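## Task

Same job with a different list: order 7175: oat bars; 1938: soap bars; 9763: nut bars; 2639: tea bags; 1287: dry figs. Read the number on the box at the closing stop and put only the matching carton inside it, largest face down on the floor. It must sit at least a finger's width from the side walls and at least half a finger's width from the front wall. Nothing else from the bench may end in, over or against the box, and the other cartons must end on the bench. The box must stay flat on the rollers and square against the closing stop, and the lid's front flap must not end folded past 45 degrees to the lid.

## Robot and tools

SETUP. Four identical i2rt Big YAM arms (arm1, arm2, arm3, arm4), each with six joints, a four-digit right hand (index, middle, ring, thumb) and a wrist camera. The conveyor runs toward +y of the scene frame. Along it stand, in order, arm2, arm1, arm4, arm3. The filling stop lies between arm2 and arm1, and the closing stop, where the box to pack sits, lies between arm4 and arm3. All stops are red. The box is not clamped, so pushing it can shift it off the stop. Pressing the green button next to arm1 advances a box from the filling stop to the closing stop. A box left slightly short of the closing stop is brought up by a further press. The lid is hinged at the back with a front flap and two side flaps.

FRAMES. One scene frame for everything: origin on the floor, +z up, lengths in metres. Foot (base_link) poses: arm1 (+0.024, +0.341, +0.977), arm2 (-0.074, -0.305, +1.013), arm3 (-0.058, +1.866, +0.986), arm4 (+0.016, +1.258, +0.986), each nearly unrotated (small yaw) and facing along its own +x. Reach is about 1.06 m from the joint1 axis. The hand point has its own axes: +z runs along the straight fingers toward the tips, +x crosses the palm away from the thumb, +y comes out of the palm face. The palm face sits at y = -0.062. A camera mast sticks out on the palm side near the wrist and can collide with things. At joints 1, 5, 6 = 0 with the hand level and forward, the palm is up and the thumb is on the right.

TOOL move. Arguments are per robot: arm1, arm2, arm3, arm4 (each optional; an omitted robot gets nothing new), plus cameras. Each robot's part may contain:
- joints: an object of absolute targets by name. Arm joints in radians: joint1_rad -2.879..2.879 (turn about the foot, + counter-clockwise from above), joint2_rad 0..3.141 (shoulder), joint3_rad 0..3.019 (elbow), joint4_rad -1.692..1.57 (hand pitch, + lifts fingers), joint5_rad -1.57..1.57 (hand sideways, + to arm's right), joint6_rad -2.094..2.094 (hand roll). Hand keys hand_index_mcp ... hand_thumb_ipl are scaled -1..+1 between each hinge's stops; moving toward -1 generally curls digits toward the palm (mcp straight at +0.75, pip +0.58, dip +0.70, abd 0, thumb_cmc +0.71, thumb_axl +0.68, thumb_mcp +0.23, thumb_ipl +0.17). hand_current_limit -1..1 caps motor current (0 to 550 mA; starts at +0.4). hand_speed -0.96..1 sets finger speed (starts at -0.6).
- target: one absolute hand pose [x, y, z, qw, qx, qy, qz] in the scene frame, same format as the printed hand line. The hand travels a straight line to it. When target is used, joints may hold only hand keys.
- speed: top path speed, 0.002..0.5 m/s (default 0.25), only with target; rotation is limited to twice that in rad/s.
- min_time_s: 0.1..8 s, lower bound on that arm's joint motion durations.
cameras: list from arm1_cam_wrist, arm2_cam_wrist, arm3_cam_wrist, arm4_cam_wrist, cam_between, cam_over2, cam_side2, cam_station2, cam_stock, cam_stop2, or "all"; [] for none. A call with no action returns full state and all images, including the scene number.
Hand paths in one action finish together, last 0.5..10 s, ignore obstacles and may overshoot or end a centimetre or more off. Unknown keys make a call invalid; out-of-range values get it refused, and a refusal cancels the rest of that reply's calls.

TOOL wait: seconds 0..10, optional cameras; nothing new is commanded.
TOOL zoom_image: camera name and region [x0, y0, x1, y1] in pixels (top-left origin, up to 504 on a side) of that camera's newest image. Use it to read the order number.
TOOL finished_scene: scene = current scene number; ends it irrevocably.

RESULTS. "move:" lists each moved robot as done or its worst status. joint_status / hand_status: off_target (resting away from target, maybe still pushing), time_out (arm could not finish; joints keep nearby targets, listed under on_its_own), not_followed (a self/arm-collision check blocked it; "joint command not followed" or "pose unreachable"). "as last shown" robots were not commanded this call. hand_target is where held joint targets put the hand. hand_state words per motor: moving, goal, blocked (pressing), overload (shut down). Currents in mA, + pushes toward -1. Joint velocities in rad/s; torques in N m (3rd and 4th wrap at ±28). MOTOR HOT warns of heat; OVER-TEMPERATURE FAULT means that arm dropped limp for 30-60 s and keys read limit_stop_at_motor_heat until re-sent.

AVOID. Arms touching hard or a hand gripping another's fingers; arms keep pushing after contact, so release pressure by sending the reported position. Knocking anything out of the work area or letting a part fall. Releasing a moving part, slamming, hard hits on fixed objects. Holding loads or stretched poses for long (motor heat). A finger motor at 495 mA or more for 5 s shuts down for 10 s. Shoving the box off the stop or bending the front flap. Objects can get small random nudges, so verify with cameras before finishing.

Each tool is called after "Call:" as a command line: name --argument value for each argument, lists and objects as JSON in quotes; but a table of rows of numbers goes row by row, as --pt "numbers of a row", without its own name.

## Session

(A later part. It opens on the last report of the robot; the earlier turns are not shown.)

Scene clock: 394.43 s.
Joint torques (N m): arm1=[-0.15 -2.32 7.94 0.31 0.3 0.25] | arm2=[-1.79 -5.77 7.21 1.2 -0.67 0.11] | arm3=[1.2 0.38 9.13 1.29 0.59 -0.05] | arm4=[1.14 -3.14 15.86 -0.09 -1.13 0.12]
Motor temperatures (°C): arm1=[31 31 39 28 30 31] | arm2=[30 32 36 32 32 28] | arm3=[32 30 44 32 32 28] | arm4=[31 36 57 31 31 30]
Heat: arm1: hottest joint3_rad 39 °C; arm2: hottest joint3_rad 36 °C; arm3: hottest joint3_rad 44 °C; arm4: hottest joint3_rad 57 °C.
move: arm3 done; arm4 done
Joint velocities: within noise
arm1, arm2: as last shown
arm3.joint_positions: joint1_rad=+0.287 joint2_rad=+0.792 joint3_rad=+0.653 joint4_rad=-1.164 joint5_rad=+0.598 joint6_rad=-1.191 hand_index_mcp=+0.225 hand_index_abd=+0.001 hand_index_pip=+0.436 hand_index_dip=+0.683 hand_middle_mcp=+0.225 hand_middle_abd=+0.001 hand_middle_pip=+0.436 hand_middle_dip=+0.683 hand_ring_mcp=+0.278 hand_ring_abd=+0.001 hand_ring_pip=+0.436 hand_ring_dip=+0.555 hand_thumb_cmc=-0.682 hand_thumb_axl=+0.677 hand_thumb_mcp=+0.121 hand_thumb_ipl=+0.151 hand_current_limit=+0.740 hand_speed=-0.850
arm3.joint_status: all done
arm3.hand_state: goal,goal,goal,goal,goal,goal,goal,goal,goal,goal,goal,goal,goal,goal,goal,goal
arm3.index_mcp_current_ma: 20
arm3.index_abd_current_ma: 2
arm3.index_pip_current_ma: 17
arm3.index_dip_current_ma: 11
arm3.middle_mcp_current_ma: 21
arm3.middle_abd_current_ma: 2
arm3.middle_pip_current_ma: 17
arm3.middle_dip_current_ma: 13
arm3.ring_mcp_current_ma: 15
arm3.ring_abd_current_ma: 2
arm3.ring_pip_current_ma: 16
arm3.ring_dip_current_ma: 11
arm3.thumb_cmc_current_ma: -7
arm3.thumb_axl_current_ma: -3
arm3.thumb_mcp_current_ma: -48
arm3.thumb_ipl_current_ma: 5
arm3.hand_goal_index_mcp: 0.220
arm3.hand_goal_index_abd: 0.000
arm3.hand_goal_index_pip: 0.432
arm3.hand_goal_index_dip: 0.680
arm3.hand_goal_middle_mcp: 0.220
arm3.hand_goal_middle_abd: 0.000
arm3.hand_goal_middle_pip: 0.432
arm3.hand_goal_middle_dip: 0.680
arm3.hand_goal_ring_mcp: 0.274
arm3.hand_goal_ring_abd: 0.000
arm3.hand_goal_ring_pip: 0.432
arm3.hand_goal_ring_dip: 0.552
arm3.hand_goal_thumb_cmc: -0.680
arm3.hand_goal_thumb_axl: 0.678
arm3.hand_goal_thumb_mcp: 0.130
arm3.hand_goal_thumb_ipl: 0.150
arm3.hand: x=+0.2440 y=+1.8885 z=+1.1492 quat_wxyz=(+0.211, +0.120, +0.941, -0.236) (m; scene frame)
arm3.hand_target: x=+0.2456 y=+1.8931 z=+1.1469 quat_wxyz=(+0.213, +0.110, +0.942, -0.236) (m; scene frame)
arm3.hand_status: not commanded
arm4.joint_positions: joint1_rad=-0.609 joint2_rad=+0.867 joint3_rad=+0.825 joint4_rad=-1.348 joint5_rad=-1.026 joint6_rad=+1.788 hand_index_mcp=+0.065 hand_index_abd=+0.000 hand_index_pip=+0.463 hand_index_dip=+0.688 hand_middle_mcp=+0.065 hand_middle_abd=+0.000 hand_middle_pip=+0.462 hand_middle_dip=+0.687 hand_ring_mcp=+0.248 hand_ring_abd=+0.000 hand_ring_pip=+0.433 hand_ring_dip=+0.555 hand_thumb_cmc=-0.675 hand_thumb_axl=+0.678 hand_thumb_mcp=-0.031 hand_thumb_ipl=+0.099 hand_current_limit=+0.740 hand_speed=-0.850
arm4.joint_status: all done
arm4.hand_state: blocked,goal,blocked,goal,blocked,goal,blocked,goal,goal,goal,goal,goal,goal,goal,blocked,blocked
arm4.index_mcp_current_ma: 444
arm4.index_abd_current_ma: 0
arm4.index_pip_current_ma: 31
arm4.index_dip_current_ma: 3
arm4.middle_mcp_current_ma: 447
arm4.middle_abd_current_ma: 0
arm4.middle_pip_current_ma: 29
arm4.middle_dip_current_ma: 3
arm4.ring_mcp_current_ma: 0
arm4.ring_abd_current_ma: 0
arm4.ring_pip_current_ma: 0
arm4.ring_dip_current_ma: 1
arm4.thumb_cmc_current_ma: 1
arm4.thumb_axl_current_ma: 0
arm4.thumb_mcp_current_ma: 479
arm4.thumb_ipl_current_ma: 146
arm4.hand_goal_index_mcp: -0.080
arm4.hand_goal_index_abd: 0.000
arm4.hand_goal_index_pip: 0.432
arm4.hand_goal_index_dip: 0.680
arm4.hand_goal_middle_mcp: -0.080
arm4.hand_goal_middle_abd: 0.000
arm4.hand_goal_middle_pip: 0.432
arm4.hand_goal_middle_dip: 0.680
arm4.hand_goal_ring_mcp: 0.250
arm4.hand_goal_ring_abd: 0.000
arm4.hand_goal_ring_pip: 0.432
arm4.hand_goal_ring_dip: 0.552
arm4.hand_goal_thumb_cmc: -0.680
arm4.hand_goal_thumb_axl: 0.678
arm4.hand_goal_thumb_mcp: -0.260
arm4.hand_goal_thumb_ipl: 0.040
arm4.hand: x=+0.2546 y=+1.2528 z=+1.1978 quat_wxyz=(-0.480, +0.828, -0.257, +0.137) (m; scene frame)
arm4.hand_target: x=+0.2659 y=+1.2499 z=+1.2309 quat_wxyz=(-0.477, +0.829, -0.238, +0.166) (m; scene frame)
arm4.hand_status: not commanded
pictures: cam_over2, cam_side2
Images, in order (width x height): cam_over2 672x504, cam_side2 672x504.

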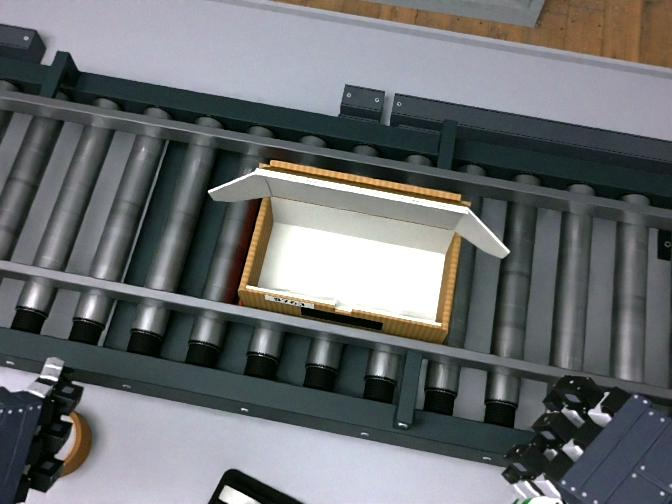

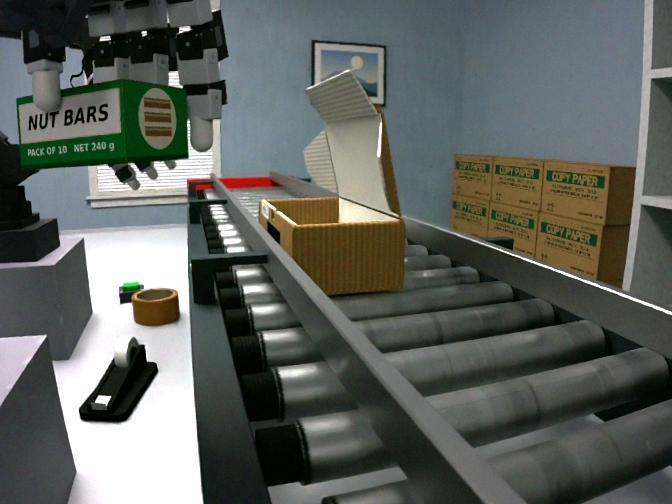

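Call:
move --arm4 '{"joints":{"joint1_rad":0.5,"joint2_rad":0.85,"joint3_rad":0.85,"joint4_rad":-1.3,"joint5_rad":-1.03,"joint6_rad":1.75},"min_time_s":4}'

Call:
move --arm4 '{"joints":{"joint1_rad":1.3,"joint2_rad":0.95,"joint3_rad":0.68,"joint4_rad":-1.05,"joint5_rad":-1.04,"joint6_rad":1.66},"min_time_s":3.5}' --cameras '["cam_side2","cam_over2"]'

Scene clock: 402.63 s.
Joint torques (N m): arm1=[-0.09 -2.32 7.94 0.31 0.3 0.25] | arm2=[-1.67 -6.24 7.47 1.22 -0.63 0.12] | arm3=[1.2 0.38 9.14 1.28 0.58 -0.02] | arm4=[0.38 -3.31 11.69 1.36 -1.11 -0.14]
Motor temperatures (°C): arm1=[31 31 40 28 30 31] | arm2=[30 32 36 32 32 28] | arm3=[32 30 43 32 32 28] | arm4=[31 36 57 31 31 30]
Heat: arm1: hottest joint3_rad 40 °C; arm2: hottest joint3_rad 36 °C; arm3: hottest joint3_rad 43 °C; arm4: hottest joint3_rad 57 °C.
move: arm4 done
Joint velocities: within noise
arm1, arm2, arm3: as last shown
arm3.hand: x=+0.2440 y=+1.8885 z=+1.1491 quat_wxyz=(+0.210, +0.120, +0.941, -0.236) (m; scene frame)
arm4.joint_positions: joint1_rad=+0.491 joint2_rad=+0.867 joint3_rad=+0.825 joint4_rad=-1.318 joint5_rad=-1.026 joint6_rad=+1.761 hand_index_mcp=+0.065 hand_index_abd=+0.000 hand_index_pip=+0.463 hand_index_dip=+0.688 hand_middle_mcp=+0.065 hand_middle_abd=+0.000 hand_middle_pip=+0.462 hand_middle_dip=+0.687 hand_ring_mcp=+0.248 hand_ring_abd=+0.000 hand_ring_pip=+0.433 hand_ring_dip=+0.555 hand_thumb_cmc=-0.675 hand_thumb_axl=+0.678 hand_thumb_mcp=-0.031 hand_thumb_ipl=+0.099 hand_current_limit=+0.740 hand_speed=-0.850
arm4.joint_status: all done
arm4.hand_state: blocked,goal,blocked,goal,blocked,goal,blocked,goal,goal,goal,goal,goal,goal,goal,blocked,blocked
arm4.index_mcp_current_ma: 444
arm4.index_abd_current_ma: 0
arm4.index_pip_current_ma: 31
arm4.index_dip_current_ma: 3
arm4.middle_mcp_current_ma: 447
arm4.middle_abd_current_ma: 0
arm4.middle_pip_current_ma: 29
arm4.middle_dip_current_ma: 3
arm4.ring_mcp_current_ma: 0
arm4.ring_abd_current_ma: 0
arm4.ring_pip_current_ma: 0
arm4.ring_dip_current_ma: 1
arm4.thumb_cmc_current_ma: 1
arm4.thumb_axl_current_ma: 0
arm4.thumb_mcp_current_ma: 479
arm4.thumb_ipl_current_ma: 146
arm4.hand_goal_index_mcp: -0.080
arm4.hand_goal_index_abd: 0.000
arm4.hand_goal_index_pip: 0.432
arm4.hand_goal_index_dip: 0.680
arm4.hand_goal_middle_mcp: -0.080
arm4.hand_goal_middle_abd: 0.000
arm4.hand_goal_middle_pip: 0.432
arm4.hand_goal_middle_dip: 0.680
arm4.hand_goal_ring_mcp: 0.250
arm4.hand_goal_ring_abd: 0.000
arm4.hand_goal_ring_pip: 0.432
arm4.hand_goal_ring_dip: 0.552
arm4.hand_goal_thumb_cmc: -0.680
arm4.hand_goal_thumb_axl: 0.678
arm4.hand_goal_thumb_mcp: -0.260
arm4.hand_goal_thumb_ipl: 0.040
arm4.hand: x=+0.1348 y=+1.4705 z=+1.2016 quat_wxyz=(-0.492, +0.831, +0.235, -0.109) (m; scene frame)
arm4.hand_target: x=+0.1405 y=+1.4775 z=+1.2158 quat_wxyz=(-0.502, +0.822, +0.257, -0.085) (m; scene frame)
arm4.hand_status: not commanded
pictures: none

Scene clock: 406.57 s.
Joint torques (N m): arm1=[-0.03 -2.32 7.97 0.28 0.3 0.25] | arm2=[-1.49 -5.83 7.24 1.2 -0.65 0.08] | arm3=[1.26 0.38 9.13 1.29 0.58 -0.02] | arm4=[0.26 -2.78 10.21 1.51 -1.39 -0.23]
Motor temperatures (°C): arm1=[31 31 40 28 30 31] | arm2=[30 32 36 32 32 28] | arm3=[32 30 43 32 32 28] | arm4=[31 35 57 31 31 30]
Heat: arm1: hottest joint3_rad 40 °C; arm2: hottest joint3_rad 36 °C; arm3: hottest joint3_rad 43 °C; arm4: hottest joint3_rad 57 °C.
move: arm4 done
Joint velocities: within noise
arm1, arm2, arm3: as last shown
arm4.joint_positions: joint1_rad=+1.291 joint2_rad=+0.947 joint3_rad=+0.668 joint4_rad=-1.070 joint5_rad=-1.031 joint6_rad=+1.674 hand_index_mcp=+0.065 hand_index_abd=+0.001 hand_index_pip=+0.463 hand_index_dip=+0.688 hand_middle_mcp=+0.065 hand_middle_abd=+0.001 hand_middle_pip=+0.462 hand_middle_dip=+0.688 hand_ring_mcp=+0.248 hand_ring_abd=+0.000 hand_ring_pip=+0.433 hand_ring_dip=+0.555 hand_thumb_cmc=-0.675 hand_thumb_axl=+0.678 hand_thumb_mcp=-0.031 hand_thumb_ipl=+0.099 hand_current_limit=+0.740 hand_speed=-0.850
arm4.joint_status: all done
arm4.hand_state: blocked,goal,blocked,goal,blocked,goal,blocked,goal,goal,goal,goal,goal,goal,goal,blocked,blocked
arm4.index_mcp_current_ma: 444
arm4.index_abd_current_ma: 0
arm4.index_pip_current_ma: 31
arm4.index_dip_current_ma: 3
arm4.middle_mcp_current_ma: 445
arm4.middle_abd_current_ma: 0
arm4.middle_pip_current_ma: 29
arm4.middle_dip_current_ma: 3
arm4.ring_mcp_current_ma: 0
arm4.ring_abd_current_ma: 0
arm4.ring_pip_current_ma: 0
arm4.ring_dip_current_ma: 1
arm4.thumb_cmc_current_ma: 2
arm4.thumb_axl_current_ma: 0
arm4.thumb_mcp_current_ma: 478
arm4.thumb_ipl_current_ma: 146
arm4.hand_goal_index_mcp: -0.080
arm4.hand_goal_index_abd: 0.000
arm4.hand_goal_index_pip: 0.432
arm4.hand_goal_index_dip: 0.680
arm4.hand_goal_middle_mcp: -0.080
arm4.hand_goal_middle_abd: 0.000
arm4.hand_goal_middle_pip: 0.432
arm4.hand_goal_middle_dip: 0.680
arm4.hand_goal_ring_mcp: 0.250
arm4.hand_goal_ring_abd: 0.000
arm4.hand_goal_ring_pip: 0.432
arm4.hand_goal_ring_dip: 0.552
arm4.hand_goal_thumb_cmc: -0.680
arm4.hand_goal_thumb_axl: 0.678
arm4.hand_goal_thumb_mcp: -0.260
arm4.hand_goal_thumb_ipl: 0.040
arm4.hand: x=-0.0518 y=+1.5129 z=+1.1281 quat_wxyz=(-0.427, +0.647, +0.573, -0.266) (m; scene frame)
arm4.hand_target: x=-0.0539 y=+1.5221 z=+1.1339 quat_wxyz=(-0.439, +0.632, +0.584, -0.258) (m; scene frame)
arm4.hand_status: not commanded
pictures: cam_over2, cam_side2
Images, in order (width x height): cam_over2 672x504, cam_side2 672x504.

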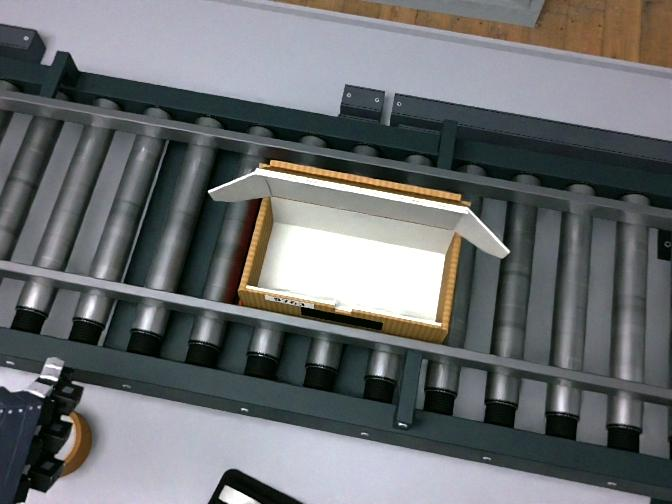

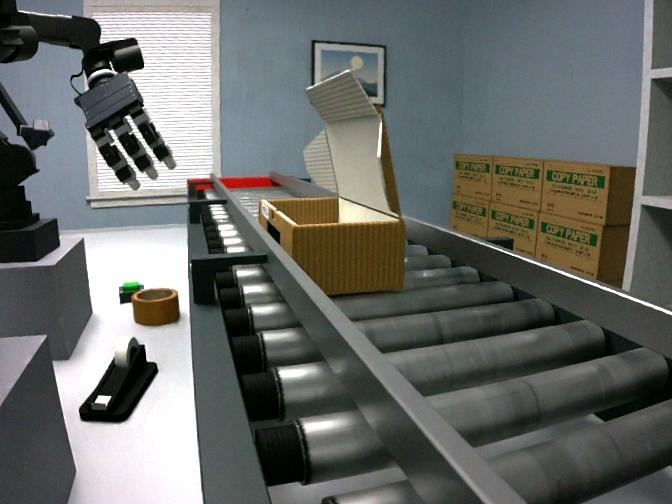

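Call:
move --arm4 '{"target":[-0.07,1.55,0.93,-0.3536,0.6124,0.6124,-0.3536],"speed":0.15}'

Call:
move --arm4 '{"target":[-0.07,1.55,0.83,-0.3536,0.6124,0.6124,-0.3536],"speed":0.1}'

Scene clock: 410.50 s.
Joint torques (N m): arm1=[-0.03 -2.32 7.94 0.29 0.3 0.25] | arm2=[-1.08 -5.83 7.31 1.28 -0.68 0.08] | arm3=[1.26 0.32 9.14 1.29 0.58 -0.02] | arm4=[1.26 -7.53 7.13 0.29 -1.2 -0.09]
Motor temperatures (°C): arm1=[31 31 40 28 30 31] | arm2=[30 32 36 32 32 28] | arm3=[32 30 43 32 32 28] | arm4=[31 35 57 31 32 30]
Heat: arm1: hottest joint3_rad 40 °C; arm2: hottest joint3_rad 36 °C; arm3: hottest joint3_rad 43 °C; arm4: hottest joint3_rad 57 °C.
move: arm4 off_target
Joint velocities: within noise
arm1, arm2, arm3: as last shown
arm4.joint_positions: joint1_rad=+1.365 joint2_rad=+1.671 joint3_rad=+0.612 joint4_rad=-0.681 joint5_rad=-1.031 joint6_rad=+1.448 hand_index_mcp=+0.065 hand_index_abd=+0.001 hand_index_pip=+0.463 hand_index_dip=+0.688 hand_middle_mcp=+0.065 hand_middle_abd=+0.001 hand_middle_pip=+0.462 hand_middle_dip=+0.688 hand_ring_mcp=+0.248 hand_ring_abd=+0.000 hand_ring_pip=+0.433 hand_ring_dip=+0.555 hand_thumb_cmc=-0.675 hand_thumb_axl=+0.678 hand_thumb_mcp=-0.031 hand_thumb_ipl=+0.099 hand_current_limit=+0.740 hand_speed=-0.850
arm4.joint_status: not commanded
arm4.hand_state: blocked,goal,blocked,goal,blocked,goal,blocked,goal,goal,goal,goal,goal,goal,goal,blocked,blocked
arm4.index_mcp_current_ma: 443
arm4.index_abd_current_ma: 0
arm4.index_pip_current_ma: 31
arm4.index_dip_current_ma: 3
arm4.middle_mcp_current_ma: 445
arm4.middle_abd_current_ma: 0
arm4.middle_pip_current_ma: 29
arm4.middle_dip_current_ma: 3
arm4.ring_mcp_current_ma: 0
arm4.ring_abd_current_ma: 0
arm4.ring_pip_current_ma: 0
arm4.ring_dip_current_ma: 1
arm4.thumb_cmc_current_ma: 2
arm4.thumb_axl_current_ma: 0
arm4.thumb_mcp_current_ma: 478
arm4.thumb_ipl_current_ma: 147
arm4.hand_goal_index_mcp: -0.080
arm4.hand_goal_index_abd: 0.000
arm4.hand_goal_index_pip: 0.432
arm4.hand_goal_index_dip: 0.680
arm4.hand_goal_middle_mcp: -0.080
arm4.hand_goal_middle_abd: 0.000
arm4.hand_goal_middle_pip: 0.432
arm4.hand_goal_middle_dip: 0.680
arm4.hand_goal_ring_mcp: 0.250
arm4.hand_goal_ring_abd: 0.000
arm4.hand_goal_ring_pip: 0.432
arm4.hand_goal_ring_dip: 0.552
arm4.hand_goal_thumb_cmc: -0.680
arm4.hand_goal_thumb_axl: 0.678
arm4.hand_goal_thumb_mcp: -0.260
arm4.hand_goal_thumb_ipl: 0.040
arm4.hand: x=-0.0679 y=+1.5290 z=+0.9262 quat_wxyz=(-0.340, +0.625, +0.600, -0.365) (m; scene frame)
arm4.hand_target: x=-0.0699 y=+1.5494 z=+0.9306 quat_wxyz=(-0.354, +0.612, +0.612, -0.354) (m; scene frame)
arm4.hand_status: off_target (0.021 m and 2.8 deg from the pose sent, 0.202 m and 14.4 deg at the start)
pictures: none

Scene clock: 412.27 s.
Joint torques (N m): arm1=[-0.09 -2.32 7.95 0.32 0.3 0.24] | arm2=[-1.26 -6.18 7.45 1.17 -0.68 0.09] | arm3=[1.32 0.32 9.14 1.28 0.58 -0.02] | arm4=[0.91 -9.41 3.11 0.38 -1.22 -0.03]
Motor temperatures (°C): arm1=[31 31 40 28 30 31] | arm2=[30 32 36 32 32 28] | arm3=[32 30 43 32 32 28] | arm4=[31 35 56 31 32 30]
Heat: arm1: hottest joint3_rad 40 °C; arm2: hottest joint3_rad 36 °C; arm3: hottest joint3_rad 43 °C; arm4: hottest joint3_rad 56 °C.
move: arm4 off_target
Joint velocities: within noise
arm1, arm2, arm3: as last shown
arm4.joint_positions: joint1_rad=+1.365 joint2_rad=+2.000 joint3_rad=+0.633 joint4_rad=-0.359 joint5_rad=-1.031 joint6_rad=+1.440 hand_index_mcp=+0.065 hand_index_abd=+0.001 hand_index_pip=+0.463 hand_index_dip=+0.688 hand_middle_mcp=+0.065 hand_middle_abd=+0.001 hand_middle_pip=+0.462 hand_middle_dip=+0.688 hand_ring_mcp=+0.248 hand_ring_abd=+0.000 hand_ring_pip=+0.433 hand_ring_dip=+0.555 hand_thumb_cmc=-0.675 hand_thumb_axl=+0.678 hand_thumb_mcp=-0.031 hand_thumb_ipl=+0.099 hand_current_limit=+0.740 hand_speed=-0.850
arm4.joint_status: not commanded
arm4.hand_state: blocked,goal,blocked,goal,blocked,goal,blocked,goal,goal,goal,goal,goal,goal,goal,blocked,blocked
arm4.index_mcp_current_ma: 443
arm4.index_abd_current_ma: 0
arm4.index_pip_current_ma: 31
arm4.index_dip_current_ma: 3
arm4.middle_mcp_current_ma: 445
arm4.middle_abd_current_ma: 0
arm4.middle_pip_current_ma: 29
arm4.middle_dip_current_ma: 3
arm4.ring_mcp_current_ma: 0
arm4.ring_abd_current_ma: 0
arm4.ring_pip_current_ma: 0
arm4.ring_dip_current_ma: 1
arm4.thumb_cmc_current_ma: 2
arm4.thumb_axl_current_ma: 0
arm4.thumb_mcp_current_ma: 479
arm4.thumb_ipl_current_ma: 147
arm4.hand_goal_index_mcp: -0.080
arm4.hand_goal_index_abd: 0.000
arm4.hand_goal_index_pip: 0.432
arm4.hand_goal_index_dip: 0.680
arm4.hand_goal_middle_mcp: -0.080
arm4.hand_goal_middle_abd: 0.000
arm4.hand_goal_middle_pip: 0.432
arm4.hand_goal_middle_dip: 0.680
arm4.hand_goal_ring_mcp: 0.250
arm4.hand_goal_ring_abd: 0.000
arm4.hand_goal_ring_pip: 0.432
arm4.hand_goal_ring_dip: 0.552
arm4.hand_goal_thumb_cmc: -0.680
arm4.hand_goal_thumb_axl: 0.678
arm4.hand_goal_thumb_mcp: -0.260
arm4.hand_goal_thumb_ipl: 0.040
arm4.hand: x=-0.0678 y=+1.5381 z=+0.8303 quat_wxyz=(-0.346, +0.620, +0.605, -0.360) (m; scene frame)
arm4.hand_target: x=-0.0700 y=+1.5498 z=+0.8303 quat_wxyz=(-0.354, +0.612, +0.612, -0.354) (m; scene frame)
arm4.hand_status: off_target (0.012 m and 1.7 deg from the pose sent, 0.099 m and 2.8 deg at the start)
pictures: none

Call:
move --arm4 '{"target":[-0.07,1.55,0.789,-0.3536,0.6124,0.6124,-0.3536],"speed":0.05}'

Scene clock: 415.20 s.
Joint torques (N m): arm1=[-0.09 -2.26 7.95 0.29 0.3 0.24] | arm2=[-1.38 -5.83 7.3 1.2 -0.69 0.08] | arm3=[1.26 0.38 9.14 1.31 0.58 -0.02] | arm4=[0.67 -10.29 1.54 0.36 -1.18 -0.05]
Motor temperatures (°C): arm1=[31 31 40 28 30 31] | arm2=[30 32 36 32 32 28] | arm3=[32 30 43 32 32 28] | arm4=[31 35 56 31 32 30]
Heat: arm1: hottest joint3_rad 40 °C; arm2: hottest joint3_rad 36 °C; arm3: hottest joint3_rad 43 °C; arm4: hottest joint3_rad 56 °C.
move: arm4 done
Joint velocities: within noise
arm1, arm3: as last shown
arm2.joint_positions: joint1_rad=-0.590 joint2_rad=+1.208 joint3_rad=+0.808 joint4_rad=-1.211 joint5_rad=-0.802 joint6_rad=+1.190 hand_index_mcp=+0.214 hand_index_abd=+0.003 hand_index_pip=+0.434 hand_index_dip=+0.683 hand_middle_mcp=+0.215 hand_middle_abd=+0.001 hand_middle_pip=+0.434 hand_middle_dip=+0.683 hand_ring_mcp=+0.263 hand_ring_abd=-0.002 hand_ring_pip=+0.434 hand_ring_dip=+0.555 hand_thumb_cmc=-0.696 hand_thumb_axl=+0.680 hand_thumb_mcp=+0.125 hand_thumb_ipl=+0.148 hand_current_limit=+0.400 hand_speed=-0.850
arm2.joint_status: not commanded
arm2.hand_state: goal,goal,goal,goal,goal,goal,goal,goal,goal,goal,goal,goal,goal,goal,goal,goal
arm2.index_mcp_current_ma: -2
arm2.index_abd_current_ma: 0
arm2.index_pip_current_ma: 0
arm2.index_dip_current_ma: 1
arm2.middle_mcp_current_ma: -2
arm2.middle_abd_current_ma: 0
arm2.middle_pip_current_ma: 0
arm2.middle_dip_current_ma: 0
arm2.ring_mcp_current_ma: -3
arm2.ring_abd_current_ma: 0
arm2.ring_pip_current_ma: 0
arm2.ring_dip_current_ma: 1
arm2.thumb_cmc_current_ma: 1
arm2.thumb_axl_current_ma: 0
arm2.thumb_mcp_current_ma: -2
arm2.thumb_ipl_current_ma: -1
arm2.hand_goal_index_mcp: 0.220
arm2.hand_goal_index_abd: 0.000
arm2.hand_goal_index_pip: 0.432
arm2.hand_goal_index_dip: 0.680
arm2.hand_goal_middle_mcp: 0.220
arm2.hand_goal_middle_abd: 0.000
arm2.hand_goal_middle_pip: 0.432
arm2.hand_goal_middle_dip: 0.680
arm2.hand_goal_ring_mcp: 0.270
arm2.hand_goal_ring_abd: 0.000
arm2.hand_goal_ring_pip: 0.432
arm2.hand_goal_ring_dip: 0.552
arm2.hand_goal_thumb_cmc: -0.700
arm2.hand_goal_thumb_axl: 0.678
arm2.hand_goal_thumb_mcp: 0.130
arm2.hand_goal_thumb_ipl: 0.150
arm2.hand: x=+0.2028 y=-0.4427 z=+1.1155 quat_wxyz=(-0.348, +0.910, -0.140, +0.179) (m; scene frame)
arm2.hand_target: x=+0.2002 y=-0.4451 z=+1.1147 quat_wxyz=(-0.344, +0.909, -0.147, +0.183) (m; scene frame)
arm2.hand_status: not commanded
arm4.joint_positions: joint1_rad=+1.365 joint2_rad=+2.142 joint3_rad=+0.667 joint4_rad=-0.247 joint5_rad=-1.031 joint6_rad=+1.440 hand_index_mcp=+0.065 hand_index_abd=+0.001 hand_index_pip=+0.463 hand_index_dip=+0.688 hand_middle_mcp=+0.065 hand_middle_abd=+0.001 hand_middle_pip=+0.462 hand_middle_dip=+0.688 hand_ring_mcp=+0.248 hand_ring_abd=+0.000 hand_ring_pip=+0.433 hand_ring_dip=+0.555 hand_thumb_cmc=-0.675 hand_thumb_axl=+0.678 hand_thumb_mcp=-0.031 hand_thumb_ipl=+0.099 hand_current_limit=+0.740 hand_speed=-0.850
arm4.joint_status: not commanded
arm4.hand_state: blocked,goal,blocked,goal,blocked,goal,blocked,goal,goal,goal,goal,goal,goal,goal,blocked,blocked
arm4.index_mcp_current_ma: 443
arm4.index_abd_current_ma: 0
arm4.index_pip_current_ma: 31
arm4.index_dip_current_ma: 3
arm4.middle_mcp_current_ma: 445
arm4.middle_abd_current_ma: 0
arm4.middle_pip_current_ma: 29
arm4.middle_dip_current_ma: 3
arm4.ring_mcp_current_ma: 0
arm4.ring_abd_current_ma: 0
arm4.ring_pip_current_ma: 0
arm4.ring_dip_current_ma: 1
arm4.thumb_cmc_current_ma: 2
arm4.thumb_axl_current_ma: 0
arm4.thumb_mcp_current_ma: 479
arm4.thumb_ipl_current_ma: 147
arm4.hand_goal_index_mcp: -0.080
arm4.hand_goal_index_abd: 0.000
arm4.hand_goal_index_pip: 0.432
arm4.hand_goal_index_dip: 0.680
arm4.hand_goal_middle_mcp: -0.080
arm4.hand_goal_middle_abd: 0.000
arm4.hand_goal_middle_pip: 0.432
arm4.hand_goal_middle_dip: 0.680
arm4.hand_goal_ring_mcp: 0.250
arm4.hand_goal_ring_abd: 0.000
arm4.hand_goal_ring_pip: 0.432
arm4.hand_goal_ring_dip: 0.552
arm4.hand_goal_thumb_cmc: -0.680
arm4.hand_goal_thumb_axl: 0.678
arm4.hand_goal_thumb_mcp: -0.260
arm4.hand_goal_thumb_ipl: 0.040
arm4.hand: x=-0.0679 y=+1.5413 z=+0.7898 quat_wxyz=(-0.347, +0.620, +0.606, -0.358) (m; scene frame)
arm4.hand_target: x=-0.0700 y=+1.5500 z=+0.7892 quat_wxyz=(-0.354, +0.612, +0.612, -0.354) (m; scene frame)
arm4.hand_status: done (0.009 m and 1.5 deg from the pose sent, 0.043 m and 1.7 deg at the start)
pictures: none

Call:
move --arm4 '{"target":[-0.07,1.55,0.782,-0.3536,0.6124,0.6124,-0.3536],"speed":0.03}'

Call:
move --arm4 '{"joints":{"hand_index_mcp":0.22,"hand_middle_mcp":0.22,"hand_ring_mcp":0.27,"hand_thumb_mcp":0.13,"hand_thumb_ipl":0.15}}'

Call:
move --arm4 '{"target":[-0.068,1.545,0.93,-0.3536,0.6124,0.6124,-0.3536],"speed":0.15}' --cameras '["cam_side2"]'

Scene clock: 418.50 s.
Joint torques (N m): arm1=[-0.09 -2.32 7.94 0.32 0.3 0.24] | arm2=[-1.49 -6.3 7.25 1.26 -0.7 0.06] | arm3=[1.26 0.32 9.13 1.29 0.58 -0.02] | arm4=[0.91 -9 1.59 0.59 -1.04 -0.06]
Motor temperatures (°C): arm1=[31 31 40 28 30 31] | arm2=[30 32 36 32 32 28] | arm3=[32 30 43 32 32 28] | arm4=[31 35 55 31 32 30]
Heat: arm1: hottest joint3_rad 40 °C; arm2: hottest joint3_rad 36 °C; arm3: hottest joint3_rad 43 °C; arm4: hottest joint3_rad 55 °C.
move: arm4 done
Joint velocities: within noise
arm1, arm2, arm3: as last shown
arm4.joint_positions: joint1_rad=+1.365 joint2_rad=+2.154 joint3_rad=+0.673 joint4_rad=-0.237 joint5_rad=-1.034 joint6_rad=+1.440 hand_index_mcp=+0.062 hand_index_abd=+0.003 hand_index_pip=+0.463 hand_index_dip=+0.688 hand_middle_mcp=+0.062 hand_middle_abd=+0.001 hand_middle_pip=+0.462 hand_middle_dip=+0.688 hand_ring_mcp=+0.248 hand_ring_abd=+0.000 hand_ring_pip=+0.433 hand_ring_dip=+0.555 hand_thumb_cmc=-0.676 hand_thumb_axl=+0.678 hand_thumb_mcp=-0.031 hand_thumb_ipl=+0.102 hand_current_limit=+0.740 hand_speed=-0.850
arm4.joint_status: not commanded
arm4.hand_state: blocked,goal,blocked,goal,blocked,goal,blocked,goal,goal,goal,goal,goal,goal,goal,blocked,blocked
arm4.index_mcp_current_ma: 429
arm4.index_abd_current_ma: 1
arm4.index_pip_current_ma: 31
arm4.index_dip_current_ma: 3
arm4.middle_mcp_current_ma: 428
arm4.middle_abd_current_ma: 0
arm4.middle_pip_current_ma: 29
arm4.middle_dip_current_ma: 3
arm4.ring_mcp_current_ma: 0
arm4.ring_abd_current_ma: 0
arm4.ring_pip_current_ma: 0
arm4.ring_dip_current_ma: 1
arm4.thumb_cmc_current_ma: 1
arm4.thumb_axl_current_ma: 0
arm4.thumb_mcp_current_ma: 479
arm4.thumb_ipl_current_ma: 159
arm4.hand_goal_index_mcp: -0.080
arm4.hand_goal_index_abd: 0.000
arm4.hand_goal_index_pip: 0.432
arm4.hand_goal_index_dip: 0.680
arm4.hand_goal_middle_mcp: -0.080
arm4.hand_goal_middle_abd: 0.000
arm4.hand_goal_middle_pip: 0.432
arm4.hand_goal_middle_dip: 0.680
arm4.hand_goal_ring_mcp: 0.250
arm4.hand_goal_ring_abd: 0.000
arm4.hand_goal_ring_pip: 0.432
arm4.hand_goal_ring_dip: 0.552
arm4.hand_goal_thumb_cmc: -0.680
arm4.hand_goal_thumb_axl: 0.678
arm4.hand_goal_thumb_mcp: -0.260
arm4.hand_goal_thumb_ipl: 0.040
arm4.hand: x=-0.0682 y=+1.5434 z=+0.7866 quat_wxyz=(-0.349, +0.619, +0.606, -0.358) (m; scene frame)
arm4.hand_target: x=-0.0700 y=+1.5499 z=+0.7822 quat_wxyz=(-0.354, +0.612, +0.612, -0.354) (m; scene frame)
arm4.hand_status: done (0.008 m and 1.2 deg from the pose sent, 0.012 m and 1.5 deg at the start)
pictures: none

Scene clock: 419.63 s.
Joint torques (N m): arm1=[-0.09 -2.32 7.95 0.31 0.3 0.25] | arm2=[-1.67 -5.95 7.36 1.24 -0.66 0.1] | arm3=[1.26 0.38 9.11 1.29 0.58 -0.02] | arm4=[0.79 -9.29 1.52 0.53 -0.95 -0.09]
Motor temperatures (°C): arm1=[31 31 40 28 30 31] | arm2=[30 32 36 32 32 28] | arm3=[32 30 43 32 32 28] | arm4=[31 35 55 31 32 30]
Heat: arm1: hottest joint3_rad 40 °C; arm2: hottest joint3_rad 36 °C; arm3: hottest joint3_rad 43 °C; arm4: hottest joint3_rad 55 °C.
move: arm4 done
Joint velocities: within noise
arm1.joint_positions: joint1_rad=+0.308 joint2_rad=+0.808 joint3_rad=+0.654 joint4_rad=-1.138 joint5_rad=+0.603 joint6_rad=-1.211 hand_index_mcp=+0.219 hand_index_abd=+0.001 hand_index_pip=+0.434 hand_index_dip=+0.682 hand_middle_mcp=+0.219 hand_middle_abd=+0.001 hand_middle_pip=+0.434 hand_middle_dip=+0.683 hand_ring_mcp=+0.268 hand_ring_abd=+0.000 hand_ring_pip=+0.433 hand_ring_dip=+0.554 hand_thumb_cmc=-0.681 hand_thumb_axl=+0.677 hand_thumb_mcp=+0.126 hand_thumb_ipl=+0.149 hand_current_limit=+0.400 hand_speed=-0.850
arm1.joint_status: not commanded
arm1.hand_state: goal,goal,goal,goal,goal,goal,goal,goal,goal,goal,goal,goal,goal,goal,goal,goal
arm1.index_mcp_current_ma: 0
arm1.index_abd_current_ma: 0
arm1.index_pip_current_ma: 0
arm1.index_dip_current_ma: 0
arm1.middle_mcp_current_ma: 0
arm1.middle_abd_current_ma: 0
arm1.middle_pip_current_ma: 0
arm1.middle_dip_current_ma: 0
arm1.ring_mcp_current_ma: 0
arm1.ring_abd_current_ma: 0
arm1.ring_pip_current_ma: 0
arm1.ring_dip_current_ma: 0
arm1.thumb_cmc_current_ma: 0
arm1.thumb_axl_current_ma: 0
arm1.thumb_mcp_current_ma: -1
arm1.thumb_ipl_current_ma: 0
arm1.hand_goal_index_mcp: 0.220
arm1.hand_goal_index_abd: 0.000
arm1.hand_goal_index_pip: 0.432
arm1.hand_goal_index_dip: 0.680
arm1.hand_goal_middle_mcp: 0.220
arm1.hand_goal_middle_abd: 0.000
arm1.hand_goal_middle_pip: 0.432
arm1.hand_goal_middle_dip: 0.680
arm1.hand_goal_ring_mcp: 0.270
arm1.hand_goal_ring_abd: 0.000
arm1.hand_goal_ring_pip: 0.432
arm1.hand_goal_ring_dip: 0.552
arm1.hand_goal_thumb_cmc: -0.680
arm1.hand_goal_thumb_axl: 0.678
arm1.hand_goal_thumb_mcp: 0.130
arm1.hand_goal_thumb_ipl: 0.150
arm1.hand: x=+0.3258 y=+0.4082 z=+1.1356 quat_wxyz=(+0.226, +0.046, +0.946, -0.228) (m; scene frame)
arm1.hand_target: x=+0.3232 y=+0.4048 z=+1.1350 quat_wxyz=(+0.223, +0.053, +0.946, -0.227) (m; scene frame)
arm1.hand_status: not commanded
arm2, arm3: as last shown
arm4.joint_positions: joint1_rad=+1.365 joint2_rad=+2.158 joint3_rad=+0.673 joint4_rad=-0.233 joint5_rad=-1.037 joint6_rad=+1.440 hand_index_mcp=+0.209 hand_index_abd=+0.003 hand_index_pip=+0.434 hand_index_dip=+0.683 hand_middle_mcp=+0.209 hand_middle_abd=+0.001 hand_middle_pip=+0.434 hand_middle_dip=+0.683 hand_ring_mcp=+0.258 hand_ring_abd=+0.000 hand_ring_pip=+0.433 hand_ring_dip=+0.555 hand_thumb_cmc=-0.677 hand_thumb_axl=+0.678 hand_thumb_mcp=+0.125 hand_thumb_ipl=+0.151 hand_current_limit=+0.740 hand_speed=-0.850
arm4.joint_status: all done
arm4.hand_state: goal,goal,goal,goal,goal,goal,goal,goal,goal,goal,goal,goal,goal,goal,goal,goal
arm4.index_mcp_current_ma: -6
arm4.index_abd_current_ma: 0
arm4.index_pip_current_ma: 0
arm4.index_dip_current_ma: 1
arm4.middle_mcp_current_ma: -6
arm4.middle_abd_current_ma: 0
arm4.middle_pip_current_ma: 0
arm4.middle_dip_current_ma: 1
arm4.ring_mcp_current_ma: -7
arm4.ring_abd_current_ma: 0
arm4.ring_pip_current_ma: 0
arm4.ring_dip_current_ma: 1
arm4.thumb_cmc_current_ma: 1
arm4.thumb_axl_current_ma: 0
arm4.thumb_mcp_current_ma: -2
arm4.thumb_ipl_current_ma: 0
arm4.hand_goal_index_mcp: 0.220
arm4.hand_goal_index_abd: 0.000
arm4.hand_goal_index_pip: 0.432
arm4.hand_goal_index_dip: 0.680
arm4.hand_goal_middle_mcp: 0.220
arm4.hand_goal_middle_abd: 0.000
arm4.hand_goal_middle_pip: 0.432
arm4.hand_goal_middle_dip: 0.680
arm4.hand_goal_ring_mcp: 0.270
arm4.hand_goal_ring_abd: 0.000
arm4.hand_goal_ring_pip: 0.432
arm4.hand_goal_ring_dip: 0.552
arm4.hand_goal_thumb_cmc: -0.680
arm4.hand_goal_thumb_axl: 0.678
arm4.hand_goal_thumb_mcp: 0.130
arm4.hand_goal_thumb_ipl: 0.150
arm4.hand: x=-0.0686 y=+1.5433 z=+0.7856 quat_wxyz=(-0.350, +0.618, +0.606, -0.358) (m; scene frame)
arm4.hand_target: x=-0.0700 y=+1.5498 z=+0.7822 quat_wxyz=(-0.353, +0.612, +0.612, -0.354) (m; scene frame)
arm4.hand_status: not commanded
pictures: none

Scene clock: 421.47 s.
Joint torques (N m): arm1=[-0.09 -2.32 7.94 0.29 0.3 0.25] | arm2=[-1.38 -5.77 7.36 1.2 -0.71 0.06] | arm3=[1.26 0.32 9.13 1.28 0.58 -0.02] | arm4=[0.38 -9.47 5 -0.61 -0.96 -0.13]
Motor temperatures (°C): arm1=[31 31 40 28 30 31] | arm2=[30 32 36 32 32 28] | arm3=[32 30 43 32 32 28] | arm4=[31 35 55 31 31 30]
Heat: arm1: hottest joint3_rad 40 °C; arm2: hottest joint3_rad 36 °C; arm3: hottest joint3_rad 43 °C; arm4: hottest joint3_rad 55 °C.
move: arm4 done
Joint velocities: within noise
arm1, arm2: as last shown
arm3.joint_positions: joint1_rad=+0.287 joint2_rad=+0.792 joint3_rad=+0.653 joint4_rad=-1.164 joint5_rad=+0.598 joint6_rad=-1.191 hand_index_mcp=+0.225 hand_index_abd=+0.001 hand_index_pip=+0.436 hand_index_dip=+0.683 hand_middle_mcp=+0.225 hand_middle_abd=+0.001 hand_middle_pip=+0.436 hand_middle_dip=+0.683 hand_ring_mcp=+0.278 hand_ring_abd=+0.001 hand_ring_pip=+0.436 hand_ring_dip=+0.555 hand_thumb_cmc=-0.682 hand_thumb_axl=+0.677 hand_thumb_mcp=+0.121 hand_thumb_ipl=+0.151 hand_current_limit=+0.740 hand_speed=-0.850
arm3.joint_status: not commanded
arm3.hand_state: goal,goal,goal,goal,goal,goal,goal,goal,goal,goal,goal,goal,goal,goal,goal,goal
arm3.index_mcp_current_ma: 20
arm3.index_abd_current_ma: 2
arm3.index_pip_current_ma: 17
arm3.index_dip_current_ma: 11
arm3.middle_mcp_current_ma: 21
arm3.middle_abd_current_ma: 2
arm3.middle_pip_current_ma: 17
arm3.middle_dip_current_ma: 13
arm3.ring_mcp_current_ma: 15
arm3.ring_abd_current_ma: 2
arm3.ring_pip_current_ma: 16
arm3.ring_dip_current_ma: 11
arm3.thumb_cmc_current_ma: -7
arm3.thumb_axl_current_ma: -3
arm3.thumb_mcp_current_ma: -48
arm3.thumb_ipl_current_ma: 5
arm3.hand_goal_index_mcp: 0.220
arm3.hand_goal_index_abd: 0.000
arm3.hand_goal_index_pip: 0.432
arm3.hand_goal_index_dip: 0.680
arm3.hand_goal_middle_mcp: 0.220
arm3.hand_goal_middle_abd: 0.000
arm3.hand_goal_middle_pip: 0.432
arm3.hand_goal_middle_dip: 0.680
arm3.hand_goal_ring_mcp: 0.274
arm3.hand_goal_ring_abd: 0.000
arm3.hand_goal_ring_pip: 0.432
arm3.hand_goal_ring_dip: 0.552
arm3.hand_goal_thumb_cmc: -0.680
arm3.hand_goal_thumb_axl: 0.678
arm3.hand_goal_thumb_mcp: 0.130
arm3.hand_goal_thumb_ipl: 0.150
arm3.hand: x=+0.2440 y=+1.8885 z=+1.1491 quat_wxyz=(+0.210, +0.120, +0.941, -0.236) (m; scene frame)
arm3.hand_target: x=+0.2456 y=+1.8931 z=+1.1469 quat_wxyz=(+0.213, +0.110, +0.942, -0.236) (m; scene frame)
arm3.hand_status: not commanded
arm4.joint_positions: joint1_rad=+1.365 joint2_rad=+1.684 joint3_rad=+0.626 joint4_rad=-0.663 joint5_rad=-1.037 joint6_rad=+1.440 hand_index_mcp=+0.209 hand_index_abd=+0.003 hand_index_pip=+0.434 hand_index_dip=+0.683 hand_middle_mcp=+0.209 hand_middle_abd=+0.001 hand_middle_pip=+0.434 hand_middle_dip=+0.683 hand_ring_mcp=+0.259 hand_ring_abd=+0.000 hand_ring_pip=+0.433 hand_ring_dip=+0.555 hand_thumb_cmc=-0.677 hand_thumb_axl=+0.678 hand_thumb_mcp=+0.126 hand_thumb_ipl=+0.151 hand_current_limit=+0.740 hand_speed=-0.850
arm4.joint_status: not commanded
arm4.hand_state: goal,goal,goal,goal,goal,goal,goal,goal,goal,goal,goal,goal,goal,goal,goal,goal
arm4.index_mcp_current_ma: -6
arm4.index_abd_current_ma: 0
arm4.index_pip_current_ma: 0
arm4.index_dip_current_ma: 1
arm4.middle_mcp_current_ma: -6
arm4.middle_abd_current_ma: 0
arm4.middle_pip_current_ma: 0
arm4.middle_dip_current_ma: 1
arm4.ring_mcp_current_ma: -6
arm4.ring_abd_current_ma: 0
arm4.ring_pip_current_ma: 0
arm4.ring_dip_current_ma: 1
arm4.thumb_cmc_current_ma: 1
arm4.thumb_axl_current_ma: 0
arm4.thumb_mcp_current_ma: -2
arm4.thumb_ipl_current_ma: 0
arm4.hand_goal_index_mcp: 0.220
arm4.hand_goal_index_abd: 0.000
arm4.hand_goal_index_pip: 0.432
arm4.hand_goal_index_dip: 0.680
arm4.hand_goal_middle_mcp: 0.220
arm4.hand_goal_middle_abd: 0.000
arm4.hand_goal_middle_pip: 0.432
arm4.hand_goal_middle_dip: 0.680
arm4.hand_goal_ring_mcp: 0.270
arm4.hand_goal_ring_abd: 0.000
arm4.hand_goal_ring_pip: 0.432
arm4.hand_goal_ring_dip: 0.552
arm4.hand_goal_thumb_cmc: -0.680
arm4.hand_goal_thumb_axl: 0.678
arm4.hand_goal_thumb_mcp: 0.130
arm4.hand_goal_thumb_ipl: 0.150
arm4.hand: x=-0.0679 y=+1.5394 z=+0.9246 quat_wxyz=(-0.349, +0.619, +0.605, -0.359) (m; scene frame)
arm4.hand_target: x=-0.0681 y=+1.5449 z=+0.9300 quat_wxyz=(-0.354, +0.612, +0.612, -0.353) (m; scene frame)
arm4.hand_status: done (0.008 m and 1.3 deg from the pose sent, 0.144 m and 1.2 deg at the start)
pictures: cam_side2
Images, in order (width x height): cam_side2 672x504.

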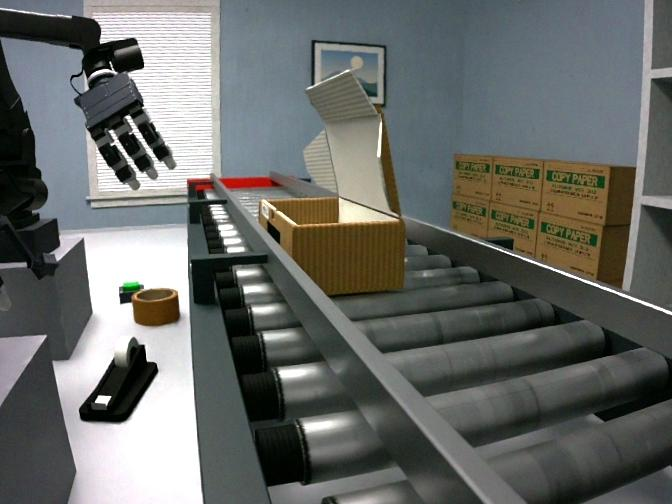

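Call:
move --cameras '["arm4_cam_wrist"]'

Call:
zoom_image --camera "arm4_cam_wrist" --region '[380, 0, 672, 300]'

Scene clock: 427.97 s.
Joint torques (N m): arm1=[-0.09 -2.32 7.95 0.31 0.3 0.24] | arm2=[-1.73 -6.01 7.32 1.17 -0.7 0.13] | arm3=[1.2 0.38 9.14 1.29 0.59 -0.02] | arm4=[0.26 -9.05 5.08 -0.57 -0.9 -0.18]
Motor temperatures (°C): arm1=[31 31 40 28 30 31] | arm2=[30 32 36 32 32 28] | arm3=[32 30 43 32 32 28] | arm4=[31 35 54 31 31 30]
Heat: arm1: hottest joint3_rad 40 °C; arm2: hottest joint3_rad 36 °C; arm3: hottest joint3_rad 43 °C; arm4: hottest joint3_rad 54 °C.
Joint velocities: within noise
arm1.joint_positions: joint1_rad=+0.308 joint2_rad=+0.808 joint3_rad=+0.654 joint4_rad=-1.138 joint5_rad=+0.603 joint6_rad=-1.211 hand_index_mcp=+0.219 hand_index_abd=+0.001 hand_index_pip=+0.434 hand_index_dip=+0.682 hand_middle_mcp=+0.219 hand_middle_abd=+0.001 hand_middle_pip=+0.434 hand_middle_dip=+0.683 hand_ring_mcp=+0.268 hand_ring_abd=+0.000 hand_ring_pip=+0.433 hand_ring_dip=+0.554 hand_thumb_cmc=-0.681 hand_thumb_axl=+0.677 hand_thumb_mcp=+0.126 hand_thumb_ipl=+0.149 hand_current_limit=+0.400 hand_speed=-0.850
arm1.joint_status: not commanded
arm1.hand_state: goal,goal,goal,goal,goal,goal,goal,goal,goal,goal,goal,goal,goal,goal,goal,goal
arm1.index_mcp_current_ma: 0
arm1.index_abd_current_ma: 0
arm1.index_pip_current_ma: 0
arm1.index_dip_current_ma: 0
arm1.middle_mcp_current_ma: 0
arm1.middle_abd_current_ma: 0
arm1.middle_pip_current_ma: 0
arm1.middle_dip_current_ma: 0
arm1.ring_mcp_current_ma: 0
arm1.ring_abd_current_ma: 0
arm1.ring_pip_current_ma: 0
arm1.ring_dip_current_ma: 0
arm1.thumb_cmc_current_ma: 0
arm1.thumb_axl_current_ma: 0
arm1.thumb_mcp_current_ma: -1
arm1.thumb_ipl_current_ma: 0
arm1.hand_goal_index_mcp: 0.220
arm1.hand_goal_index_abd: 0.000
arm1.hand_goal_index_pip: 0.432
arm1.hand_goal_index_dip: 0.680
arm1.hand_goal_middle_mcp: 0.220
arm1.hand_goal_middle_abd: 0.000
arm1.hand_goal_middle_pip: 0.432
arm1.hand_goal_middle_dip: 0.680
arm1.hand_goal_ring_mcp: 0.270
arm1.hand_goal_ring_abd: 0.000
arm1.hand_goal_ring_pip: 0.432
arm1.hand_goal_ring_dip: 0.552
arm1.hand_goal_thumb_cmc: -0.680
arm1.hand_goal_thumb_axl: 0.678
arm1.hand_goal_thumb_mcp: 0.130
arm1.hand_goal_thumb_ipl: 0.150
arm1.hand: x=+0.3258 y=+0.4082 z=+1.1356 quat_wxyz=(+0.226, +0.046, +0.946, -0.228) (m; scene frame)
arm1.hand_target: x=+0.3232 y=+0.4048 z=+1.1350 quat_wxyz=(+0.223, +0.053, +0.946, -0.227) (m; scene frame)
arm1.hand_status: not commanded
arm2.joint_positions: joint1_rad=-0.590 joint2_rad=+1.208 joint3_rad=+0.808 joint4_rad=-1.211 joint5_rad=-0.802 joint6_rad=+1.190 hand_index_mcp=+0.214 hand_index_abd=+0.003 hand_index_pip=+0.434 hand_index_dip=+0.683 hand_middle_mcp=+0.215 hand_middle_abd=+0.001 hand_middle_pip=+0.434 hand_middle_dip=+0.683 hand_ring_mcp=+0.263 hand_ring_abd=-0.002 hand_ring_pip=+0.434 hand_ring_dip=+0.555 hand_thumb_cmc=-0.696 hand_thumb_axl=+0.680 hand_thumb_mcp=+0.125 hand_thumb_ipl=+0.148 hand_current_limit=+0.400 hand_speed=-0.850
arm2.joint_status: not commanded
arm2.hand_state: goal,goal,goal,goal,goal,goal,goal,goal,goal,goal,goal,goal,goal,goal,goal,goal
arm2.index_mcp_current_ma: -2
arm2.index_abd_current_ma: 0
arm2.index_pip_current_ma: 0
arm2.index_dip_current_ma: 1
arm2.middle_mcp_current_ma: -2
arm2.middle_abd_current_ma: 0
arm2.middle_pip_current_ma: 0
arm2.middle_dip_current_ma: 0
arm2.ring_mcp_current_ma: -3
arm2.ring_abd_current_ma: 0
arm2.ring_pip_current_ma: 0
arm2.ring_dip_current_ma: 1
arm2.thumb_cmc_current_ma: 1
arm2.thumb_axl_current_ma: 0
arm2.thumb_mcp_current_ma: -2
arm2.thumb_ipl_current_ma: -1
arm2.hand_goal_index_mcp: 0.220
arm2.hand_goal_index_abd: 0.000
arm2.hand_goal_index_pip: 0.432
arm2.hand_goal_index_dip: 0.680
arm2.hand_goal_middle_mcp: 0.220
arm2.hand_goal_middle_abd: 0.000
arm2.hand_goal_middle_pip: 0.432
arm2.hand_goal_middle_dip: 0.680
arm2.hand_goal_ring_mcp: 0.270
arm2.hand_goal_ring_abd: 0.000
arm2.hand_goal_ring_pip: 0.432
arm2.hand_goal_ring_dip: 0.552
arm2.hand_goal_thumb_cmc: -0.700
arm2.hand_goal_thumb_axl: 0.678
arm2.hand_goal_thumb_mcp: 0.130
arm2.hand_goal_thumb_ipl: 0.150
arm2.hand: x=+0.2028 y=-0.4427 z=+1.1155 quat_wxyz=(-0.348, +0.910, -0.140, +0.179) (m; scene frame)
arm2.hand_target: x=+0.2002 y=-0.4451 z=+1.1147 quat_wxyz=(-0.344, +0.909, -0.147, +0.183) (m; scene frame)
arm2.hand_status: not commanded
arm3.joint_positions: joint1_rad=+0.287 joint2_rad=+0.792 joint3_rad=+0.653 joint4_rad=-1.164 joint5_rad=+0.598 joint6_rad=-1.191 hand_index_mcp=+0.225 hand_index_abd=+0.001 hand_index_pip=+0.436 hand_index_dip=+0.683 hand_middle_mcp=+0.225 hand_middle_abd=+0.001 hand_middle_pip=+0.436 hand_middle_dip=+0.683 hand_ring_mcp=+0.278 hand_ring_abd=+0.001 hand_ring_pip=+0.436 hand_ring_dip=+0.555 hand_thumb_cmc=-0.682 hand_thumb_axl=+0.677 hand_thumb_mcp=+0.121 hand_thumb_ipl=+0.151 hand_current_limit=+0.740 hand_speed=-0.850
arm3.joint_status: not commanded
arm3.hand_state: goal,goal,goal,goal,goal,goal,goal,goal,goal,goal,goal,goal,goal,goal,goal,goal
arm3.index_mcp_current_ma: 20
arm3.index_abd_current_ma: 2
arm3.index_pip_current_ma: 17
arm3.index_dip_current_ma: 11
arm3.middle_mcp_current_ma: 21
arm3.middle_abd_current_ma: 2
arm3.middle_pip_current_ma: 17
arm3.middle_dip_current_ma: 13
arm3.ring_mcp_current_ma: 15
arm3.ring_abd_current_ma: 2
arm3.ring_pip_current_ma: 16
arm3.ring_dip_current_ma: 11
arm3.thumb_cmc_current_ma: -7
arm3.thumb_axl_current_ma: -3
arm3.thumb_mcp_current_ma: -48
arm3.thumb_ipl_current_ma: 5
arm3.hand_goal_index_mcp: 0.220
arm3.hand_goal_index_abd: 0.000
arm3.hand_goal_index_pip: 0.432
arm3.hand_goal_index_dip: 0.680
arm3.hand_goal_middle_mcp: 0.220
arm3.hand_goal_middle_abd: 0.000
arm3.hand_goal_middle_pip: 0.432
arm3.hand_goal_middle_dip: 0.680
arm3.hand_goal_ring_mcp: 0.274
arm3.hand_goal_ring_abd: 0.000
arm3.hand_goal_ring_pip: 0.432
arm3.hand_goal_ring_dip: 0.552
arm3.hand_goal_thumb_cmc: -0.680
arm3.hand_goal_thumb_axl: 0.678
arm3.hand_goal_thumb_mcp: 0.130
arm3.hand_goal_thumb_ipl: 0.150
arm3.hand: x=+0.2440 y=+1.8885 z=+1.1491 quat_wxyz=(+0.210, +0.120, +0.941, -0.236) (m; scene frame)
arm3.hand_target: x=+0.2456 y=+1.8931 z=+1.1469 quat_wxyz=(+0.213, +0.110, +0.942, -0.236) (m; scene frame)
arm3.hand_status: not commanded
arm4.joint_positions: joint1_rad=+1.365 joint2_rad=+1.684 joint3_rad=+0.626 joint4_rad=-0.663 joint5_rad=-1.037 joint6_rad=+1.440 hand_index_mcp=+0.209 hand_index_abd=+0.003 hand_index_pip=+0.434 hand_index_dip=+0.683 hand_middle_mcp=+0.209 hand_middle_abd=+0.001 hand_middle_pip=+0.434 hand_middle_dip=+0.683 hand_ring_mcp=+0.259 hand_ring_abd=+0.000 hand_ring_pip=+0.433 hand_ring_dip=+0.555 hand_thumb_cmc=-0.677 hand_thumb_axl=+0.678 hand_thumb_mcp=+0.126 hand_thumb_ipl=+0.151 hand_current_limit=+0.740 hand_speed=-0.850
arm4.joint_status: not commanded
arm4.hand_state: goal,goal,goal,goal,goal,goal,goal,goal,goal,goal,goal,goal,goal,goal,goal,goal
arm4.index_mcp_current_ma: -6
arm4.index_abd_current_ma: 0
arm4.index_pip_current_ma: 0
arm4.index_dip_current_ma: 1
arm4.middle_mcp_current_ma: -6
arm4.middle_abd_current_ma: 0
arm4.middle_pip_current_ma: 0
arm4.middle_dip_current_ma: 1
arm4.ring_mcp_current_ma: -6
arm4.ring_abd_current_ma: 0
arm4.ring_pip_current_ma: 0
arm4.ring_dip_current_ma: 1
arm4.thumb_cmc_current_ma: 1
arm4.thumb_axl_current_ma: 0
arm4.thumb_mcp_current_ma: -2
arm4.thumb_ipl_current_ma: 0
arm4.hand_goal_index_mcp: 0.220
arm4.hand_goal_index_abd: 0.000
arm4.hand_goal_index_pip: 0.432
arm4.hand_goal_index_dip: 0.680
arm4.hand_goal_middle_mcp: 0.220
arm4.hand_goal_middle_abd: 0.000
arm4.hand_goal_middle_pip: 0.432
arm4.hand_goal_middle_dip: 0.680
arm4.hand_goal_ring_mcp: 0.270
arm4.hand_goal_ring_abd: 0.000
arm4.hand_goal_ring_pip: 0.432
arm4.hand_goal_ring_dip: 0.552
arm4.hand_goal_thumb_cmc: -0.680
arm4.hand_goal_thumb_axl: 0.678
arm4.hand_goal_thumb_mcp: 0.130
arm4.hand_goal_thumb_ipl: 0.150
arm4.hand: x=-0.0679 y=+1.5394 z=+0.9246 quat_wxyz=(-0.349, +0.619, +0.605, -0.359) (m; scene frame)
arm4.hand_target: x=-0.0681 y=+1.5450 z=+0.9300 quat_wxyz=(-0.354, +0.612, +0.612, -0.353) (m; scene frame)
arm4.hand_status: done (0.008 m and 1.3 deg from the pose sent, 0.144 m and 1.2 deg at the start)
pictures: arm4_cam_wrist
Images, in order (width x height): arm4_cam_wrist 672x504.

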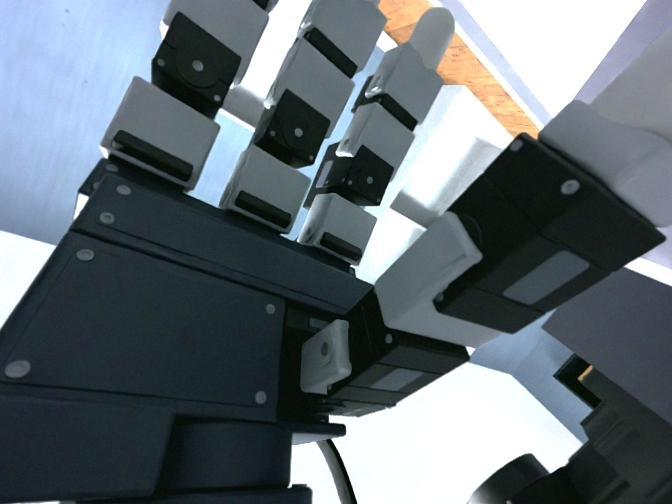

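Scaled by 1.680 from the camera's 672x504 image, which has a finer 960x720 frame.

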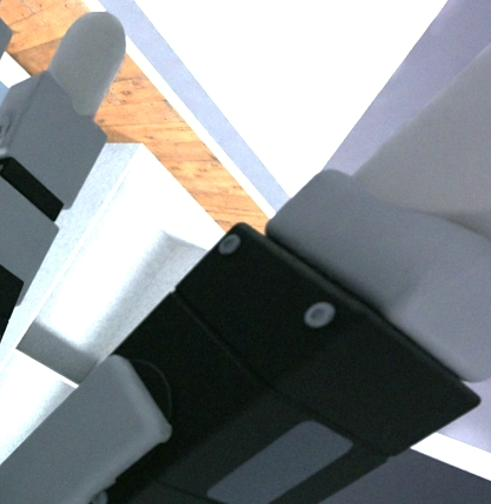

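Call:
move --arm4 '{"target":[-0.068,1.549,0.862,-0.3536,0.6124,0.6124,-0.3536],"speed":0.15}' --cameras '["arm4_cam_wrist"]'

Call:
zoom_image --camera "arm4_cam_wrist" --region '[380, 0, 672, 300]'

Scene clock: 432.57 s.
Joint torques (N m): arm1=[-0.09 -2.32 7.94 0.31 0.3 0.24] | arm2=[-1.44 -6.36 7.35 1.11 -0.71 0.07] | arm3=[1.26 0.32 9.13 1.31 0.58 -0.02] | arm4=[-0.03 -8.29 3.58 0.53 -0.94 -0.08]
Motor temperatures (°C): arm1=[31 31 40 28 30 31] | arm2=[30 32 36 32 32 28] | arm3=[32 30 43 32 32 28] | arm4=[31 35 54 31 31 30]
Heat: arm1: hottest joint3_rad 40 °C; arm2: hottest joint3_rad 36 °C; arm3: hottest joint3_rad 43 °C; arm4: hottest joint3_rad 54 °C.
move: arm4 done
Joint velocities: within noise
arm1, arm2, arm3: as last shown
arm4.joint_positions: joint1_rad=+1.365 joint2_rad=+1.886 joint3_rad=+0.626 joint4_rad=-0.468 joint5_rad=-1.037 joint6_rad=+1.431 hand_index_mcp=+0.210 hand_index_abd=+0.003 hand_index_pip=+0.434 hand_index_dip=+0.683 hand_middle_mcp=+0.209 hand_middle_abd=+0.001 hand_middle_pip=+0.434 hand_middle_dip=+0.683 hand_ring_mcp=+0.259 hand_ring_abd=+0.000 hand_ring_pip=+0.433 hand_ring_dip=+0.555 hand_thumb_cmc=-0.677 hand_thumb_axl=+0.678 hand_thumb_mcp=+0.126 hand_thumb_ipl=+0.151 hand_current_limit=+0.740 hand_speed=-0.850
arm4.joint_status: not commanded
arm4.hand_state: goal,goal,goal,goal,goal,goal,goal,goal,goal,goal,goal,goal,goal,goal,goal,goal
arm4.index_mcp_current_ma: -5
arm4.index_abd_current_ma: 0
arm4.index_pip_current_ma: 0
arm4.index_dip_current_ma: 1
arm4.middle_mcp_current_ma: -6
arm4.middle_abd_current_ma: 0
arm4.middle_pip_current_ma: 0
arm4.middle_dip_current_ma: 1
arm4.ring_mcp_current_ma: -6
arm4.ring_abd_current_ma: 0
arm4.ring_pip_current_ma: 0
arm4.ring_dip_current_ma: 1
arm4.thumb_cmc_current_ma: 1
arm4.thumb_axl_current_ma: 0
arm4.thumb_mcp_current_ma: -2
arm4.thumb_ipl_current_ma: 0
arm4.hand_goal_index_mcp: 0.220
arm4.hand_goal_index_abd: 0.000
arm4.hand_goal_index_pip: 0.432
arm4.hand_goal_index_dip: 0.680
arm4.hand_goal_middle_mcp: 0.220
arm4.hand_goal_middle_abd: 0.000
arm4.hand_goal_middle_pip: 0.432
arm4.hand_goal_middle_dip: 0.680
arm4.hand_goal_ring_mcp: 0.270
arm4.hand_goal_ring_abd: 0.000
arm4.hand_goal_ring_pip: 0.432
arm4.hand_goal_ring_dip: 0.552
arm4.hand_goal_thumb_cmc: -0.680
arm4.hand_goal_thumb_axl: 0.678
arm4.hand_goal_thumb_mcp: 0.130
arm4.hand_goal_thumb_ipl: 0.150
arm4.hand: x=-0.0682 y=+1.5404 z=+0.8643 quat_wxyz=(-0.349, +0.617, +0.607, -0.360) (m; scene frame)
arm4.hand_target: x=-0.0680 y=+1.5489 z=+0.8622 quat_wxyz=(-0.354, +0.612, +0.612, -0.354) (m; scene frame)
arm4.hand_status: done (0.009 m and 1.2 deg from the pose sent, 0.063 m and 1.3 deg at the start)
pictures: arm4_cam_wrist
Images, in order (width x height): arm4_cam_wrist 672x504.

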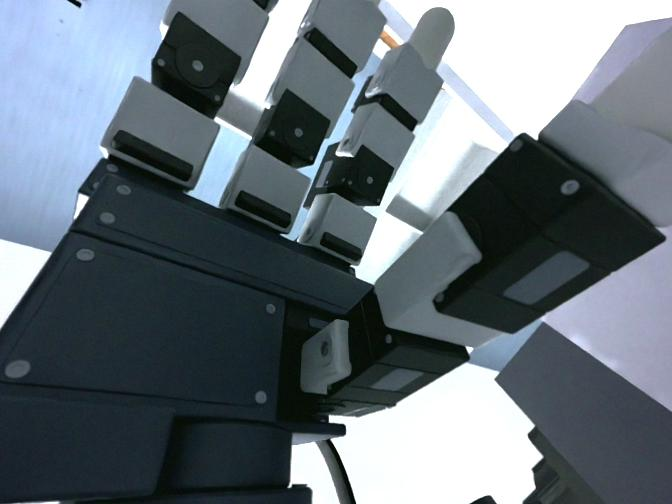

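Scaled by 1.680 from the camera's 672x504 image, which has a finer 960x720 frame.

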